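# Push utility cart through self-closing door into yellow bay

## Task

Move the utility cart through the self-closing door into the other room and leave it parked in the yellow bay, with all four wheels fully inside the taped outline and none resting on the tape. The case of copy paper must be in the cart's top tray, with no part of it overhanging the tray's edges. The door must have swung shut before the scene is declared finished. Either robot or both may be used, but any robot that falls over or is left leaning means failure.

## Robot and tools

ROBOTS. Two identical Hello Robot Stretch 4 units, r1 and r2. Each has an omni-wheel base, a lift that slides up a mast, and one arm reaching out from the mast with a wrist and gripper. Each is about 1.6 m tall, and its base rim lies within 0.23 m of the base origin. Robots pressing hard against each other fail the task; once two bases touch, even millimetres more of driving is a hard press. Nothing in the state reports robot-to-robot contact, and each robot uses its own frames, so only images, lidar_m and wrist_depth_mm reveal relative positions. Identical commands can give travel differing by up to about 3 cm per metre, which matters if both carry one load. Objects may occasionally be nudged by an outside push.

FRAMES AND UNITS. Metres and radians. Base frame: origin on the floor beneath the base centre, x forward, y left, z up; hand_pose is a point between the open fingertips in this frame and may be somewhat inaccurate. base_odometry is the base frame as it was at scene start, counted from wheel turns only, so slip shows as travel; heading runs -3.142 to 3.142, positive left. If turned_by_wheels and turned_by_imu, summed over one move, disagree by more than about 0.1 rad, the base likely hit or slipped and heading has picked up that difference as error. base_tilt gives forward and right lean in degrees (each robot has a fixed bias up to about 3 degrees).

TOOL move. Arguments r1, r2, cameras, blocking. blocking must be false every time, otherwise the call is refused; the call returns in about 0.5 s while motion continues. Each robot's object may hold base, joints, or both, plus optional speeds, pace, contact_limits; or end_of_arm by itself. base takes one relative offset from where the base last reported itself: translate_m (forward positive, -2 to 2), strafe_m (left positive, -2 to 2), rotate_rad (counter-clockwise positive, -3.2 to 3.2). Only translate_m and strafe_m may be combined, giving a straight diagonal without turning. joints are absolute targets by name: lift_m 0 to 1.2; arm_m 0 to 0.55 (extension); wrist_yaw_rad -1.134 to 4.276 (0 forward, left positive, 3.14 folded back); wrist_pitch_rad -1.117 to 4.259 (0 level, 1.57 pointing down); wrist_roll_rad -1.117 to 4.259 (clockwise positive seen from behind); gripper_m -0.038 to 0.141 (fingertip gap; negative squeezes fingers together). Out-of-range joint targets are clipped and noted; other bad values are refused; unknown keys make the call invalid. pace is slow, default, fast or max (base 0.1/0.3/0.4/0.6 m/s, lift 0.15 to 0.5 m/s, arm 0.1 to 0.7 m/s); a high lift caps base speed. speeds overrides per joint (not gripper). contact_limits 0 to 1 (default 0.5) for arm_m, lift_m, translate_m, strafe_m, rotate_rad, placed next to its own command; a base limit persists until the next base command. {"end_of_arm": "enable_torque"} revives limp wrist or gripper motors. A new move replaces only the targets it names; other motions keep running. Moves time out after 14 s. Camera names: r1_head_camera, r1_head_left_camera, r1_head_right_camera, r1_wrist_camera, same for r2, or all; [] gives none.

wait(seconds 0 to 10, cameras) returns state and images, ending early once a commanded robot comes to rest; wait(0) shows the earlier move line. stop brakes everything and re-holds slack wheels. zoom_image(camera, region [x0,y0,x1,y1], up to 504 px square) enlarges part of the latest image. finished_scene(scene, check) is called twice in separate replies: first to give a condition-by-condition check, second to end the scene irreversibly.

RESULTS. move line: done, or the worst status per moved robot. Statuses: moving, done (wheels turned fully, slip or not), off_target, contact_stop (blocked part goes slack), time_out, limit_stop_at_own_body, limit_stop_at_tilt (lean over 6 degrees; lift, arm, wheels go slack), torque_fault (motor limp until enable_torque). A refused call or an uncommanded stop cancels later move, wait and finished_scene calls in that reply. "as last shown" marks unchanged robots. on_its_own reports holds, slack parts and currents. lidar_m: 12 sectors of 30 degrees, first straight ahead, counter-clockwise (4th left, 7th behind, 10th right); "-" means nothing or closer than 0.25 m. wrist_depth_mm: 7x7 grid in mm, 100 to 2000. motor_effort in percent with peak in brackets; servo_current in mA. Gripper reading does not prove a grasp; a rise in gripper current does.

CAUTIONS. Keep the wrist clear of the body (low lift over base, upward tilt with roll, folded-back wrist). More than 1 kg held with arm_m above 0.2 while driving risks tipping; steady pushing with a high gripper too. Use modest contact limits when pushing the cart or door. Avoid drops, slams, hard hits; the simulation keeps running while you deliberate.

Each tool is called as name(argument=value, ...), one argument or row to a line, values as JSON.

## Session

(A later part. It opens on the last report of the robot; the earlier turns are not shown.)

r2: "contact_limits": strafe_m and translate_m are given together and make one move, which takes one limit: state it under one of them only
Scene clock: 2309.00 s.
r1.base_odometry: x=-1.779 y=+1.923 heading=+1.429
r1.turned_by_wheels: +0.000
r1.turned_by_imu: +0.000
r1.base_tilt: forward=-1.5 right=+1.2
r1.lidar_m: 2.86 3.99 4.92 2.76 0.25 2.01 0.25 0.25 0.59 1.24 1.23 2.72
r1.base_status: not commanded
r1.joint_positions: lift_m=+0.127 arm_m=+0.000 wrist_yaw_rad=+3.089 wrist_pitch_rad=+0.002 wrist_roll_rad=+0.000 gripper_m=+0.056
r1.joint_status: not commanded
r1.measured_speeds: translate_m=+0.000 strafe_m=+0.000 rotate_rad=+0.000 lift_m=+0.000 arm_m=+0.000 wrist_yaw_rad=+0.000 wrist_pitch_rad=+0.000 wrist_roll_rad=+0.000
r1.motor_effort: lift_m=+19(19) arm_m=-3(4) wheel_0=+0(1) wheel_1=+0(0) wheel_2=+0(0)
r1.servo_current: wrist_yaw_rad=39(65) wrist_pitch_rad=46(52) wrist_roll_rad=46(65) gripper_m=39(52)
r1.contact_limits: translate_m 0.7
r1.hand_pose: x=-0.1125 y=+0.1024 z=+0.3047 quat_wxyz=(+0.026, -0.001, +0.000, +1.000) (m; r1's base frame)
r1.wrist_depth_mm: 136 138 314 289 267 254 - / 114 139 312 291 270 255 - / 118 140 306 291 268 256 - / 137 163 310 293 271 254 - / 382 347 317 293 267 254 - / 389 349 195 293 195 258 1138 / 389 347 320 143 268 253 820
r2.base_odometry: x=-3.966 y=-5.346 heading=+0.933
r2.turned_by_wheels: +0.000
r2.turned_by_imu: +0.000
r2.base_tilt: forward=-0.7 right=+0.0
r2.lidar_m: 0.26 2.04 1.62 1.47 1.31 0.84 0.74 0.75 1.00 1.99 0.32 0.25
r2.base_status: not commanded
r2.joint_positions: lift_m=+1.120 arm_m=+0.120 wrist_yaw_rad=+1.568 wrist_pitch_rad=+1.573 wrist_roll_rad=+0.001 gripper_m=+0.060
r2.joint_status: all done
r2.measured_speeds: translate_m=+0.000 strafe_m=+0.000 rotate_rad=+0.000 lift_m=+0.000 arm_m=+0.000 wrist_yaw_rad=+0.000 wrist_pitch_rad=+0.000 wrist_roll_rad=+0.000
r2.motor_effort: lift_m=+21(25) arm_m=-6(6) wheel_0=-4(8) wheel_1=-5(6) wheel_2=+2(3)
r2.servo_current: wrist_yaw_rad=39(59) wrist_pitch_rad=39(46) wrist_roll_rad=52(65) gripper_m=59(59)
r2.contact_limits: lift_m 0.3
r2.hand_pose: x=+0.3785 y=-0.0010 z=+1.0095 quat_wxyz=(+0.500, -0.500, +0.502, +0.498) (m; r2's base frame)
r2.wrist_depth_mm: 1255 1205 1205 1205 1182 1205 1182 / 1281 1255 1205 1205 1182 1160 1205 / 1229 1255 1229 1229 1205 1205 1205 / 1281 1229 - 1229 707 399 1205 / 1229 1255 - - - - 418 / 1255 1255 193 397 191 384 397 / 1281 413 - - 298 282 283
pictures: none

move(
  blocking=false,
  r2={"base": {"translate_m": -0.12, "strafe_m": 0.75}, "pace": "default", "contact_limits": {"strafe_m": 0.3}},
  cameras=[],
)

wait(
  seconds=5,
  cameras=["r2_head_camera", "r2_head_left_camera", "r2_head_right_camera"],
)

Scene clock: 2313.33 s.
move: r2 moving
r1.base_odometry: x=-1.779 y=+1.923 heading=+1.429
r1.turned_by_wheels: +0.000
r1.turned_by_imu: +0.000
r1.base_tilt: forward=-1.6 right=+1.3
r1.lidar_m: 2.84 3.94 4.91 2.76 0.25 2.03 0.25 0.27 0.57 1.21 1.27 2.73
r1.base_status: not commanded
r1.joint_positions: lift_m=+0.127 arm_m=+0.000 wrist_yaw_rad=+3.089 wrist_pitch_rad=+0.002 wrist_roll_rad=+0.000 gripper_m=+0.056
r1.joint_status: not commanded
r1.measured_speeds: translate_m=+0.000 strafe_m=+0.000 rotate_rad=+0.000 lift_m=+0.000 arm_m=+0.000 wrist_yaw_rad=+0.000 wrist_pitch_rad=+0.000 wrist_roll_rad=+0.000
r1.motor_effort: lift_m=+18(19) arm_m=-4(4) wheel_0=+0(1) wheel_1=+0(0) wheel_2=+0(0)
r1.servo_current: wrist_yaw_rad=46(65) wrist_pitch_rad=39(52) wrist_roll_rad=59(59) gripper_m=39(46)
r1.contact_limits: translate_m 0.7
r1.hand_pose: x=-0.1125 y=+0.1024 z=+0.3047 quat_wxyz=(+0.026, -0.001, +0.000, +1.000) (m; r1's base frame)
r1.wrist_depth_mm: 136 139 314 289 268 255 - / 114 139 312 290 268 254 - / 118 140 304 291 268 255 - / 137 162 310 293 271 253 - / 379 349 319 291 267 255 - / 389 349 195 291 195 258 1118 / 392 343 319 144 267 254 809
r2.base_odometry: x=-3.995 y=-5.331 heading=+0.934
r2.turned_by_wheels: +0.001
r2.turned_by_imu: +0.001
r2.base_tilt: forward=-0.7 right=+0.1
r2.lidar_m: 0.34 2.07 1.56 1.43 1.31 0.84 0.74 0.77 0.97 2.04 0.29 0.25
r2.base_status: translate_m moving; strafe_m moving
r2.joint_positions: lift_m=+1.120 arm_m=+0.120 wrist_yaw_rad=+1.568 wrist_pitch_rad=+1.573 wrist_roll_rad=+0.001 gripper_m=+0.060
r2.joint_status: not commanded
r2.measured_speeds: translate_m=-0.022 strafe_m=+0.127 rotate_rad=+0.000 lift_m=+0.000 arm_m=+0.000 wrist_yaw_rad=+0.000 wrist_pitch_rad=+0.000 wrist_roll_rad=+0.000
r2.motor_effort: lift_m=+21(21) arm_m=-6(6) wheel_0=-9(12) wheel_1=+10(11) wheel_2=+7(9)
r2.servo_current: wrist_yaw_rad=46(59) wrist_pitch_rad=39(52) wrist_roll_rad=33(59) gripper_m=52(59)
r2.contact_limits: lift_m 0.3; strafe_m 0.3
r2.hand_pose: x=+0.3785 y=-0.0009 z=+1.0095 quat_wxyz=(+0.500, -0.500, +0.502, +0.498) (m; r2's base frame)
r2.wrist_depth_mm: 1229 1229 1229 1205 1205 1182 1182 / 1255 1205 1205 1182 1182 1182 1182 / 1255 1229 1255 1229 1205 1205 1205 / 1255 1255 - 1229 1008 402 1229 / 1229 1255 224 1078 - - 1205 / 1255 1255 190 168 192 - 407 / 1281 1229 - - 359 336 338
pictures: none
No camera images: "cameras" was empty.

Scene clock: 2316.87 s.
earlier move: r2 done
r1.base_odometry: x=-1.779 y=+1.923 heading=+1.429
r1.turned_by_wheels: +0.000
r1.turned_by_imu: +0.000
r1.base_tilt: forward=-1.6 right=+1.3
r1.lidar_m: 2.86 4.00 4.93 2.75 0.25 2.00 0.25 0.27 0.61 1.22 1.24 2.71
r1.base_status: not commanded
r1.joint_positions: lift_m=+0.127 arm_m=+0.000 wrist_yaw_rad=+3.089 wrist_pitch_rad=+0.002 wrist_roll_rad=+0.000 gripper_m=+0.056
r1.joint_status: not commanded
r1.measured_speeds: translate_m=+0.000 strafe_m=+0.000 rotate_rad=+0.000 lift_m=+0.000 arm_m=+0.000 wrist_yaw_rad=+0.000 wrist_pitch_rad=+0.000 wrist_roll_rad=+0.000
r1.motor_effort: lift_m=+19(19) arm_m=-4(4) wheel_0=+0(1) wheel_1=+0(0) wheel_2=+0(0)
r1.servo_current: wrist_yaw_rad=46(78) wrist_pitch_rad=39(52) wrist_roll_rad=39(78) gripper_m=39(46)
r1.contact_limits: translate_m 0.7
r1.hand_pose: x=-0.1125 y=+0.1024 z=+0.3047 quat_wxyz=(+0.026, -0.001, +0.000, +1.000) (m; r1's base frame)
r1.wrist_depth_mm: 136 138 314 290 268 254 - / 114 139 312 290 270 255 - / 118 140 306 291 270 257 - / 137 163 312 293 270 254 - / 379 349 317 293 268 256 - / 389 347 195 293 195 257 1138 / 389 345 319 143 268 252 820
r2.base_odometry: x=-4.640 y=-4.997 heading=+0.934
r2.turned_by_wheels: +0.000
r2.turned_by_imu: +0.000
r2.base_tilt: forward=-0.6 right=+0.1
r2.lidar_m: 2.05 1.18 0.77 0.70 0.74 0.77 0.73 0.75 0.94 1.94 0.88 0.95
r2.base_status: done
r2.joint_positions: lift_m=+1.120 arm_m=+0.120 wrist_yaw_rad=+1.568 wrist_pitch_rad=+1.573 wrist_roll_rad=+0.001 gripper_m=+0.060
r2.joint_status: not commanded
r2.measured_speeds: translate_m=+0.000 strafe_m=+0.000 rotate_rad=+0.000 lift_m=+0.000 arm_m=+0.000 wrist_yaw_rad=+0.000 wrist_pitch_rad=+0.000 wrist_roll_rad=+0.000
r2.motor_effort: lift_m=+21(21) arm_m=-6(6) wheel_0=-1(14) wheel_1=+1(11) wheel_2=+6(9)
r2.servo_current: wrist_yaw_rad=46(65) wrist_pitch_rad=46(52) wrist_roll_rad=46(65) gripper_m=52(59)
r2.contact_limits: lift_m 0.3; strafe_m 0.3
r2.hand_pose: x=+0.3785 y=-0.0008 z=+1.0096 quat_wxyz=(+0.500, -0.500, +0.501, +0.499) (m; r2's base frame)
r2.wrist_depth_mm: 1255 1229 1205 1182 1205 1205 1182 / 1255 1229 1229 1205 1205 1229 1182 / 1255 1255 1229 1229 1205 1205 1205 / 1229 1255 - 1229 1229 1229 1205 / 1229 1255 1229 1255 1205 1229 1229 / 1281 1255 196 1255 191 1229 1229 / 1281 1255 1281 - - 1205 1205
wait: 3.53 of 5 s (r2 has come to rest)
pictures: r2_head_camera, r2_head_left_camera, r2_head_right_camera
Images, in order (width x height): r2_head_camera 420x560, r2_head_left_camera 420x672, r2_head_right_camera 420x672.

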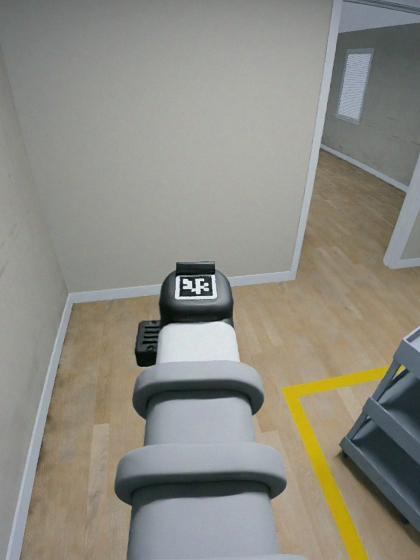

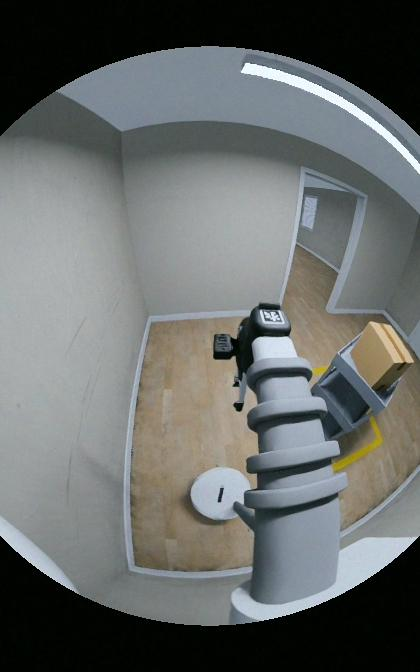

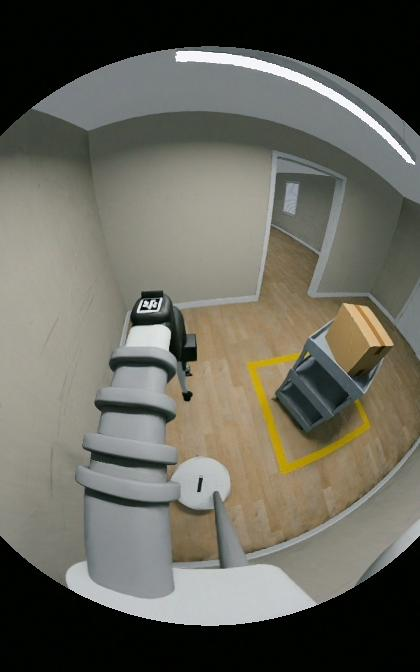

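zoom_image(
  camera="r2_head_right_camera",
  region=[230, 290, 410, 490],
)

zoom_image(
  camera="r2_head_camera",
  region=[270, 320, 420, 560],
)

Scaled by 2.520 from the camera's 420x672 image, which has a finer 600x960 frame.

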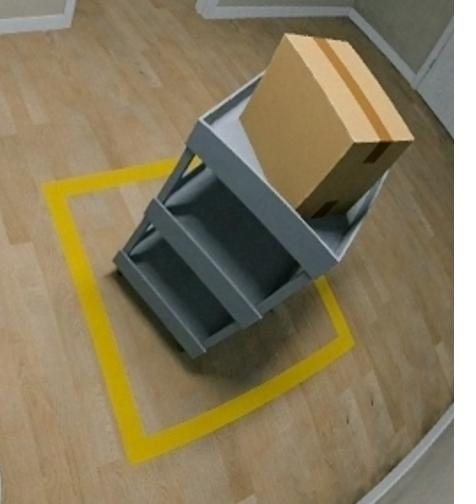

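Scaled by 2.100 from the camera's 420x560 image, which has a finer 1200x1600 frame.

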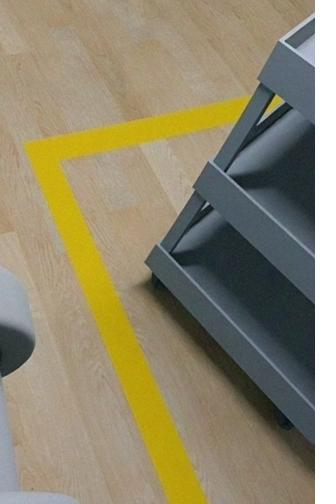

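move(
  blocking=false,
  r2={"base": {"translate_m": 1.25}, "pace": "default", "contact_limits": {"translate_m": 0.3}},
  cameras=[],
)

wait(
  seconds=7,
  cameras=["r2_head_right_camera"],
)

Scene clock: 2356.60 s.
move: r2 moving
r1.base_odometry: x=-1.779 y=+1.923 heading=+1.429
r1.turned_by_wheels: +0.000
r1.turned_by_imu: +0.000
r1.base_tilt: forward=-1.6 right=+1.3
r1.lidar_m: 2.82 3.98 4.92 2.76 0.25 2.01 0.26 0.25 0.59 1.21 1.25 2.73
r1.base_status: not commanded
r1.joint_positions: lift_m=+0.127 arm_m=+0.000 wrist_yaw_rad=+3.089 wrist_pitch_rad=+0.002 wrist_roll_rad=+0.000 gripper_m=+0.056
r1.joint_status: not commanded
r1.measured_speeds: translate_m=+0.000 strafe_m=+0.000 rotate_rad=+0.000 lift_m=+0.000 arm_m=+0.000 wrist_yaw_rad=+0.000 wrist_pitch_rad=+0.000 wrist_roll_rad=+0.000
r1.motor_effort: lift_m=+18(19) arm_m=-4(4) wheel_0=+0(0) wheel_1=+0(0) wheel_2=+0(0)
r1.servo_current: wrist_yaw_rad=65(65) wrist_pitch_rad=39(46) wrist_roll_rad=52(65) gripper_m=39(46)
r1.contact_limits: translate_m 0.7
r1.hand_pose: x=-0.1125 y=+0.1024 z=+0.3047 quat_wxyz=(+0.026, -0.001, +0.000, +1.000) (m; r1's base frame)
r1.wrist_depth_mm: 136 139 314 289 267 256 - / 114 139 312 290 268 256 - / 117 140 306 290 270 255 - / 137 163 312 290 270 255 - / 379 347 315 293 267 255 - / 389 349 195 293 195 257 1118 / 392 345 320 143 270 253 820
r2.base_odometry: x=-4.622 y=-4.972 heading=+0.934
r2.turned_by_wheels: +0.000
r2.turned_by_imu: +0.001
r2.base_tilt: forward=-0.7 right=+0.0
r2.lidar_m: 2.04 1.21 0.79 0.71 0.72 0.86 0.76 0.78 0.98 2.03 0.85 0.91
r2.base_status: translate_m moving
r2.joint_positions: lift_m=+1.120 arm_m=+0.120 wrist_yaw_rad=+1.568 wrist_pitch_rad=+1.573 wrist_roll_rad=+0.001 gripper_m=+0.060
r2.joint_status: not commanded
r2.measured_speeds: translate_m=+0.120 strafe_m=-0.001 rotate_rad=+0.005 lift_m=+0.000 arm_m=+0.000 wrist_yaw_rad=+0.000 wrist_pitch_rad=+0.000 wrist_roll_rad=+0.000
r2.motor_effort: lift_m=+21(21) arm_m=-6(6) wheel_0=+11(11) wheel_1=+6(8) wheel_2=-11(14)
r2.servo_current: wrist_yaw_rad=52(52) wrist_pitch_rad=46(52) wrist_roll_rad=46(52) gripper_m=52(59)
r2.contact_limits: lift_m 0.3; translate_m 0.3
r2.hand_pose: x=+0.3785 y=-0.0008 z=+1.0096 quat_wxyz=(+0.500, -0.500, +0.501, +0.499) (m; r2's base frame)
r2.wrist_depth_mm: 1205 1205 1205 1182 1182 1205 1182 / 1255 1255 1229 1229 1205 1205 1182 / 1255 1229 1229 1229 1229 1205 1205 / 1255 1229 - 1229 1205 1205 1205 / 1281 1255 1255 1229 1229 1229 1182 / 1255 1281 196 1229 191 1205 1205 / 1281 1281 1255 - - 1205 1229
pictures: none
No camera images: "cameras" was empty.

Scene clock: 2361.77 s.
earlier move: r2 done
r1.base_odometry: x=-1.779 y=+1.923 heading=+1.429
r1.turned_by_wheels: +0.000
r1.turned_by_imu: +0.000
r1.base_tilt: forward=-1.6 right=+1.3
r1.lidar_m: 2.87 3.97 4.92 2.77 0.25 1.99 0.25 0.25 0.59 1.23 1.23 2.73
r1.base_status: not commanded
r1.joint_positions: lift_m=+0.127 arm_m=+0.000 wrist_yaw_rad=+3.089 wrist_pitch_rad=+0.002 wrist_roll_rad=+0.000 gripper_m=+0.056
r1.joint_status: not commanded
r1.measured_speeds: translate_m=+0.000 strafe_m=+0.000 rotate_rad=+0.000 lift_m=+0.000 arm_m=+0.000 wrist_yaw_rad=+0.000 wrist_pitch_rad=+0.000 wrist_roll_rad=+0.000
r1.motor_effort: lift_m=+19(19) arm_m=-4(4) wheel_0=+0(1) wheel_1=+0(0) wheel_2=+0(0)
r1.servo_current: wrist_yaw_rad=46(72) wrist_pitch_rad=46(52) wrist_roll_rad=65(72) gripper_m=39(52)
r1.contact_limits: translate_m 0.7
r1.hand_pose: x=-0.1125 y=+0.1024 z=+0.3047 quat_wxyz=(+0.026, -0.001, +0.000, +1.000) (m; r1's base frame)
r1.wrist_depth_mm: 136 138 314 290 268 254 - / 114 139 312 290 268 256 - / 118 140 304 290 270 256 - / 137 163 310 293 268 253 - / 382 347 317 291 268 254 - / 389 347 195 294 195 257 1118 / 392 345 319 143 268 252 809
r2.base_odometry: x=-3.897 y=-3.992 heading=+0.934
r2.turned_by_wheels: +0.000
r2.turned_by_imu: +0.002
r2.base_tilt: forward=-0.7 right=+0.1
r2.lidar_m: 0.82 0.83 0.97 0.88 0.88 1.11 1.97 1.10 0.85 1.18 2.16 0.91
r2.base_status: done
r2.joint_positions: lift_m=+1.120 arm_m=+0.120 wrist_yaw_rad=+1.568 wrist_pitch_rad=+1.573 wrist_roll_rad=+0.001 gripper_m=+0.060
r2.joint_status: not commanded
r2.measured_speeds: translate_m=+0.000 strafe_m=+0.000 rotate_rad=+0.000 lift_m=+0.000 arm_m=+0.000 wrist_yaw_rad=+0.000 wrist_pitch_rad=+0.000 wrist_roll_rad=+0.000
r2.motor_effort: lift_m=+20(21) arm_m=-6(7) wheel_0=+3(11) wheel_1=+3(8) wheel_2=-4(14)
r2.servo_current: wrist_yaw_rad=52(59) wrist_pitch_rad=39(52) wrist_roll_rad=52(65) gripper_m=46(59)
r2.contact_limits: lift_m 0.3; translate_m 0.3
r2.hand_pose: x=+0.3785 y=-0.0008 z=+1.0096 quat_wxyz=(+0.500, -0.500, +0.501, +0.499) (m; r2's base frame)
r2.wrist_depth_mm: 1255 1205 1229 1205 1205 - - / 1255 1229 1205 1229 1205 - - / 1255 1255 1229 1205 1229 - - / 1255 1229 - 1229 1229 - - / 1229 1255 1229 1229 1255 - - / 1255 1255 196 1255 191 - - / 1281 1255 1229 - - 1255 -
wait: 5.17 of 7 s (r2 has come to rest)
pictures: r2_head_right_camera
Images, in order (width x height): r2_head_right_camera 420x672.

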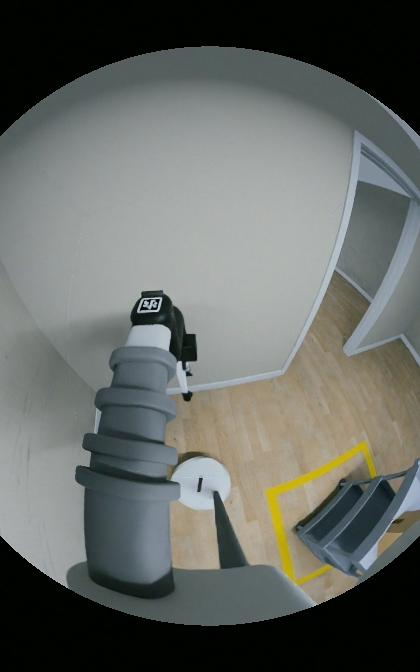

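move(
  blocking=false,
  r2={"base": {"rotate_rad": -1.45}, "pace": "default", "contact_limits": {"rotate_rad": 0.3}},
  cameras=[],
)

wait(
  seconds=5,
  cameras=["r2_head_camera", "r2_head_left_camera", "r2_head_right_camera"],
)

Scene clock: 2366.67 s.
move: r2 moving
r1.base_odometry: x=-1.779 y=+1.923 heading=+1.429
r1.turned_by_wheels: +0.000
r1.turned_by_imu: +0.000
r1.base_tilt: forward=-1.6 right=+1.3
r1.lidar_m: 2.86 3.97 4.92 2.71 0.25 2.00 0.25 0.25 0.60 1.22 1.21 2.72
r1.base_status: not commanded
r1.joint_positions: lift_m=+0.127 arm_m=+0.000 wrist_yaw_rad=+3.089 wrist_pitch_rad=+0.002 wrist_roll_rad=+0.000 gripper_m=+0.056
r1.joint_status: not commanded
r1.measured_speeds: translate_m=+0.000 strafe_m=+0.000 rotate_rad=+0.000 lift_m=+0.000 arm_m=+0.000 wrist_yaw_rad=+0.000 wrist_pitch_rad=+0.000 wrist_roll_rad=+0.000
r1.motor_effort: lift_m=+19(19) arm_m=-4(4) wheel_0=+0(1) wheel_1=+0(0) wheel_2=+0(0)
r1.servo_current: wrist_yaw_rad=46(52) wrist_pitch_rad=39(46) wrist_roll_rad=46(52) gripper_m=39(46)
r1.contact_limits: translate_m 0.7
r1.hand_pose: x=-0.1125 y=+0.1024 z=+0.3047 quat_wxyz=(+0.026, -0.001, +0.000, +1.000) (m; r1's base frame)
r1.wrist_depth_mm: 136 139 314 289 268 254 - / 114 140 310 291 270 255 - / 118 140 304 291 270 256 - / 137 162 312 291 268 255 - / 382 349 319 291 268 255 - / 387 351 195 293 195 257 1138 / 387 347 319 143 270 253 798
r2.base_odometry: x=-3.897 y=-3.992 heading=+0.778
r2.turned_by_wheels: -0.156
r2.turned_by_imu: -0.151
r2.base_tilt: forward=-0.7 right=+0.0
r2.lidar_m: 0.83 0.81 0.97 0.87 0.86 1.00 1.76 1.98 0.87 1.02 2.16 1.00
r2.base_status: rotate_rad moving
r2.joint_positions: lift_m=+1.120 arm_m=+0.120 wrist_yaw_rad=+1.568 wrist_pitch_rad=+1.573 wrist_roll_rad=+0.001 gripper_m=+0.060
r2.joint_status: not commanded
r2.measured_speeds: translate_m=-0.001 strafe_m=-0.002 rotate_rad=-0.609 lift_m=+0.000 arm_m=+0.000 wrist_yaw_rad=+0.000 wrist_pitch_rad=+0.000 wrist_roll_rad=+0.000
r2.motor_effort: lift_m=+20(21) arm_m=-6(6) wheel_0=+7(10) wheel_1=+9(9) wheel_2=+9(9)
r2.servo_current: wrist_yaw_rad=46(59) wrist_pitch_rad=39(39) wrist_roll_rad=46(46) gripper_m=46(59)
r2.contact_limits: lift_m 0.3; rotate_rad 0.3
r2.hand_pose: x=+0.3785 y=-0.0008 z=+1.0096 quat_wxyz=(+0.500, -0.500, +0.501, +0.499) (m; r2's base frame)
r2.wrist_depth_mm: 1255 1205 1229 1229 1205 - - / 1205 1255 1229 1229 1182 - - / 1255 1229 1255 1205 1205 - - / 1255 1255 - 1182 1205 - - / 1229 1255 1229 1255 1205 1182 - / 1281 1281 197 1229 191 1229 - / 1281 1255 1229 - - 1229 -
pictures: none
No camera images: "cameras" was empty.

Scene clock: 2368.63 s.
earlier move: r2 done
r1.base_odometry: x=-1.779 y=+1.923 heading=+1.429
r1.turned_by_wheels: +0.000
r1.turned_by_imu: +0.000
r1.base_tilt: forward=-1.6 right=+1.2
r1.lidar_m: 2.88 3.97 4.93 2.78 0.25 2.02 0.25 0.26 0.62 1.25 1.26 2.73
r1.base_status: not commanded
r1.joint_positions: lift_m=+0.127 arm_m=+0.000 wrist_yaw_rad=+3.089 wrist_pitch_rad=+0.002 wrist_roll_rad=+0.000 gripper_m=+0.056
r1.joint_status: not commanded
r1.measured_speeds: translate_m=+0.000 strafe_m=+0.000 rotate_rad=+0.000 lift_m=+0.000 arm_m=+0.000 wrist_yaw_rad=+0.000 wrist_pitch_rad=+0.000 wrist_roll_rad=+0.000
r1.motor_effort: lift_m=+19(19) arm_m=-4(4) wheel_0=+0(1) wheel_1=+0(1) wheel_2=+0(0)
r1.servo_current: wrist_yaw_rad=52(65) wrist_pitch_rad=46(46) wrist_roll_rad=46(65) gripper_m=39(46)
r1.contact_limits: translate_m 0.7
r1.hand_pose: x=-0.1125 y=+0.1024 z=+0.3047 quat_wxyz=(+0.026, -0.001, +0.000, +1.000) (m; r1's base frame)
r1.wrist_depth_mm: 136 138 314 289 267 254 - / 114 139 310 291 268 254 - / 118 140 306 291 268 256 - / 137 163 312 291 271 254 - / 382 347 319 293 268 255 - / 384 351 195 293 195 257 1138 / 389 349 319 143 268 252 809
r2.base_odometry: x=-3.897 y=-3.992 heading=-0.515
r2.turned_by_wheels: -1.293
r2.turned_by_imu: -1.258
r2.base_tilt: forward=-0.7 right=+0.0
r2.lidar_m: 3.30 1.21 0.86 0.81 0.86 0.93 0.87 0.93 1.29 1.97 0.84 0.86
r2.base_status: done
r2.joint_positions: lift_m=+1.120 arm_m=+0.120 wrist_yaw_rad=+1.568 wrist_pitch_rad=+1.573 wrist_roll_rad=+0.001 gripper_m=+0.060
r2.joint_status: not commanded
r2.measured_speeds: translate_m=+0.000 strafe_m=+0.000 rotate_rad=+0.000 lift_m=+0.000 arm_m=+0.000 wrist_yaw_rad=+0.000 wrist_pitch_rad=+0.000 wrist_roll_rad=+0.000
r2.motor_effort: lift_m=+20(21) arm_m=-6(7) wheel_0=+4(10) wheel_1=+3(10) wheel_2=+5(10)
r2.servo_current: wrist_yaw_rad=52(59) wrist_pitch_rad=46(52) wrist_roll_rad=52(52) gripper_m=52(59)
r2.contact_limits: lift_m 0.3; rotate_rad 0.3
r2.hand_pose: x=+0.3785 y=-0.0008 z=+1.0096 quat_wxyz=(+0.500, -0.500, +0.501, +0.499) (m; r2's base frame)
r2.wrist_depth_mm: 1229 1205 1229 1205 1205 1205 1182 / 1255 1229 1205 1205 1205 1205 1182 / 1255 1255 1229 1205 1205 1182 1182 / 1255 1229 - 1205 1205 1205 1205 / 1255 1255 1255 1229 1205 1182 1205 / 1229 1255 196 1229 191 1205 1229 / 1281 1255 1255 - - 1255 1042
wait: 1.97 of 5 s (r2 has come to rest)
pictures: r2_head_camera, r2_head_left_camera, r2_head_right_camera
Images, in order (width x height): r2_head_camera 420x560, r2_head_left_camera 420x672, r2_head_right_camera 420x672.

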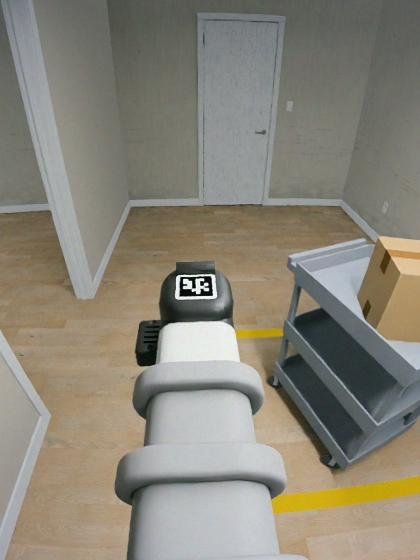

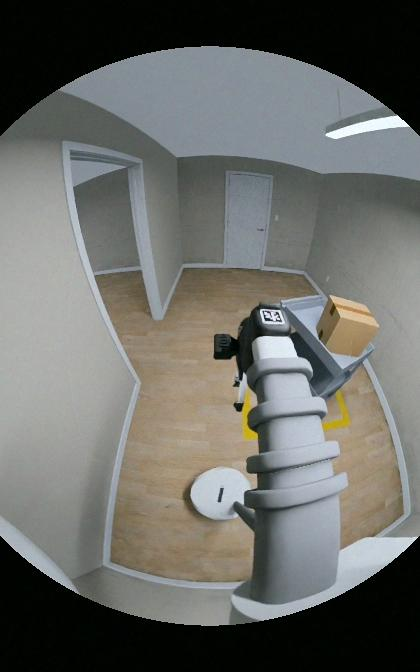

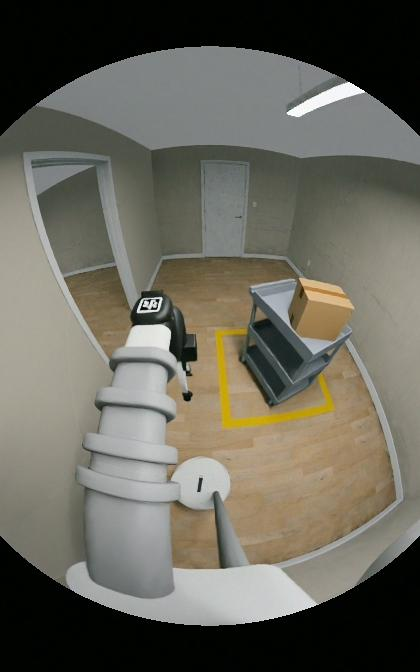

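zoom_image(
  camera="r2_head_right_camera",
  region=[190, 260, 370, 450],
)

zoom_image(
  camera="r2_head_camera",
  region=[220, 230, 420, 540],
)

Scaled by 2.653 from the camera's 420x672 image, which has a finer 600x960 frame.

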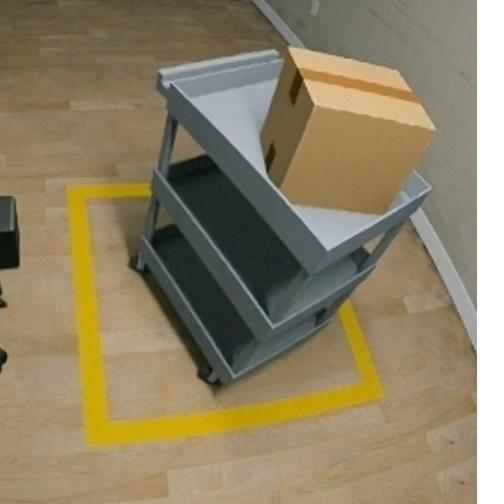

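Scaled by 1.626 from the camera's 420x560 image, which has a finer 1200x1600 frame.

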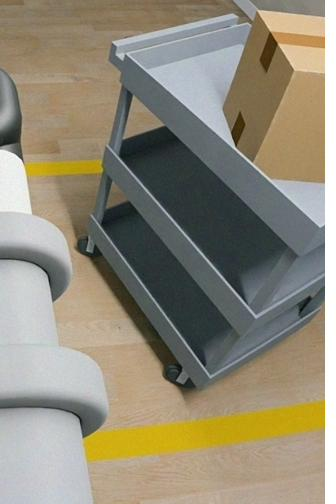

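wait(
  seconds=0,
  cameras=["r1_head_camera", "r1_head_left_camera", "r1_head_right_camera"],
)

Scene clock: 2433.93 s.
r1.base_odometry: x=-1.779 y=+1.923 heading=+1.429
r1.turned_by_wheels: +0.000
r1.turned_by_imu: +0.000
r1.base_tilt: forward=-1.6 right=+1.3
r1.lidar_m: 2.88 3.98 4.91 2.79 0.25 2.00 0.25 0.25 0.62 1.21 1.28 2.72
r1.base_status: not commanded
r1.joint_positions: lift_m=+0.127 arm_m=+0.000 wrist_yaw_rad=+3.089 wrist_pitch_rad=+0.002 wrist_roll_rad=+0.000 gripper_m=+0.056
r1.joint_status: not commanded
r1.measured_speeds: translate_m=+0.000 strafe_m=+0.000 rotate_rad=+0.000 lift_m=+0.000 arm_m=+0.000 wrist_yaw_rad=+0.000 wrist_pitch_rad=+0.000 wrist_roll_rad=+0.000
r1.motor_effort: lift_m=+19(19) arm_m=-4(4) wheel_0=+0(1) wheel_1=+0(1) wheel_2=+0(0)
r1.servo_current: wrist_yaw_rad=46(65) wrist_pitch_rad=39(46) wrist_roll_rad=46(65) gripper_m=39(46)
r1.contact_limits: translate_m 0.7
r1.hand_pose: x=-0.1125 y=+0.1024 z=+0.3047 quat_wxyz=(+0.026, -0.001, +0.000, +1.000) (m; r1's base frame)
r1.wrist_depth_mm: 136 138 315 287 267 255 - / 113 139 310 290 268 254 - / 118 140 306 291 268 256 - / 137 163 312 290 271 254 - / 382 349 315 291 268 254 - / 389 349 195 291 195 257 1138 / 389 345 319 143 271 253 809
r2.base_odometry: x=-3.897 y=-3.992 heading=-0.515
r2.turned_by_wheels: +0.000
r2.turned_by_imu: +0.000
r2.base_tilt: forward=-0.7 right=+0.0
r2.lidar_m: 3.27 1.18 0.89 0.82 0.86 0.91 0.87 0.93 1.27 1.96 0.85 0.86
r2.base_status: done
r2.joint_positions: lift_m=+1.120 arm_m=+0.120 wrist_yaw_rad=+1.568 wrist_pitch_rad=+1.573 wrist_roll_rad=+0.001 gripper_m=+0.060
r2.joint_status: not commanded
r2.measured_speeds: translate_m=+0.000 strafe_m=+0.000 rotate_rad=+0.000 lift_m=+0.000 arm_m=+0.000 wrist_yaw_rad=+0.000 wrist_pitch_rad=+0.000 wrist_roll_rad=+0.000
r2.motor_effort: lift_m=+20(21) arm_m=-6(7) wheel_0=+5(10) wheel_1=+3(10) wheel_2=+5(10)
r2.servo_current: wrist_yaw_rad=52(59) wrist_pitch_rad=46(52) wrist_roll_rad=46(52) gripper_m=52(59)
r2.contact_limits: lift_m 0.3; rotate_rad 0.3
r2.hand_pose: x=+0.3785 y=-0.0008 z=+1.0096 quat_wxyz=(+0.500, -0.500, +0.501, +0.499) (m; r2's base frame)
r2.wrist_depth_mm: 1229 1229 1205 1229 1205 1182 1205 / 1229 1229 1229 1182 1182 1182 1182 / 1229 1229 1229 1229 1205 1182 1182 / 1255 1229 - 1229 1229 1182 1182 / 1255 1255 1229 1229 1229 1205 1229 / 1281 1255 196 1229 191 1205 1205 / 1281 1229 1229 - - 1229 1042
pictures: r1_head_camera, r1_head_left_camera, r1_head_right_camera
Images, in order (width x height): r1_head_camera 420x560, r1_head_left_camera 420x672, r1_head_right_camera 420x672.

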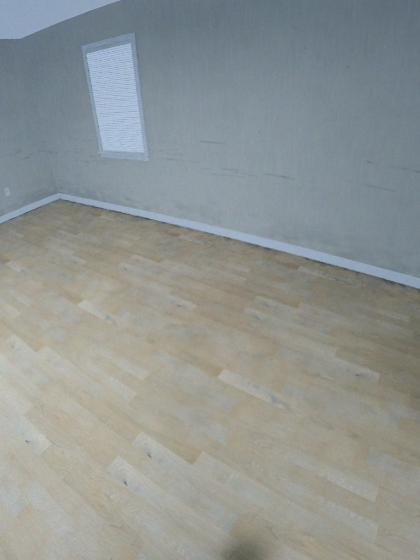

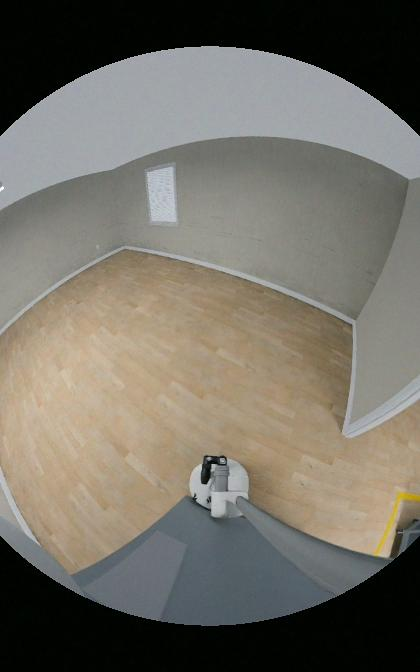

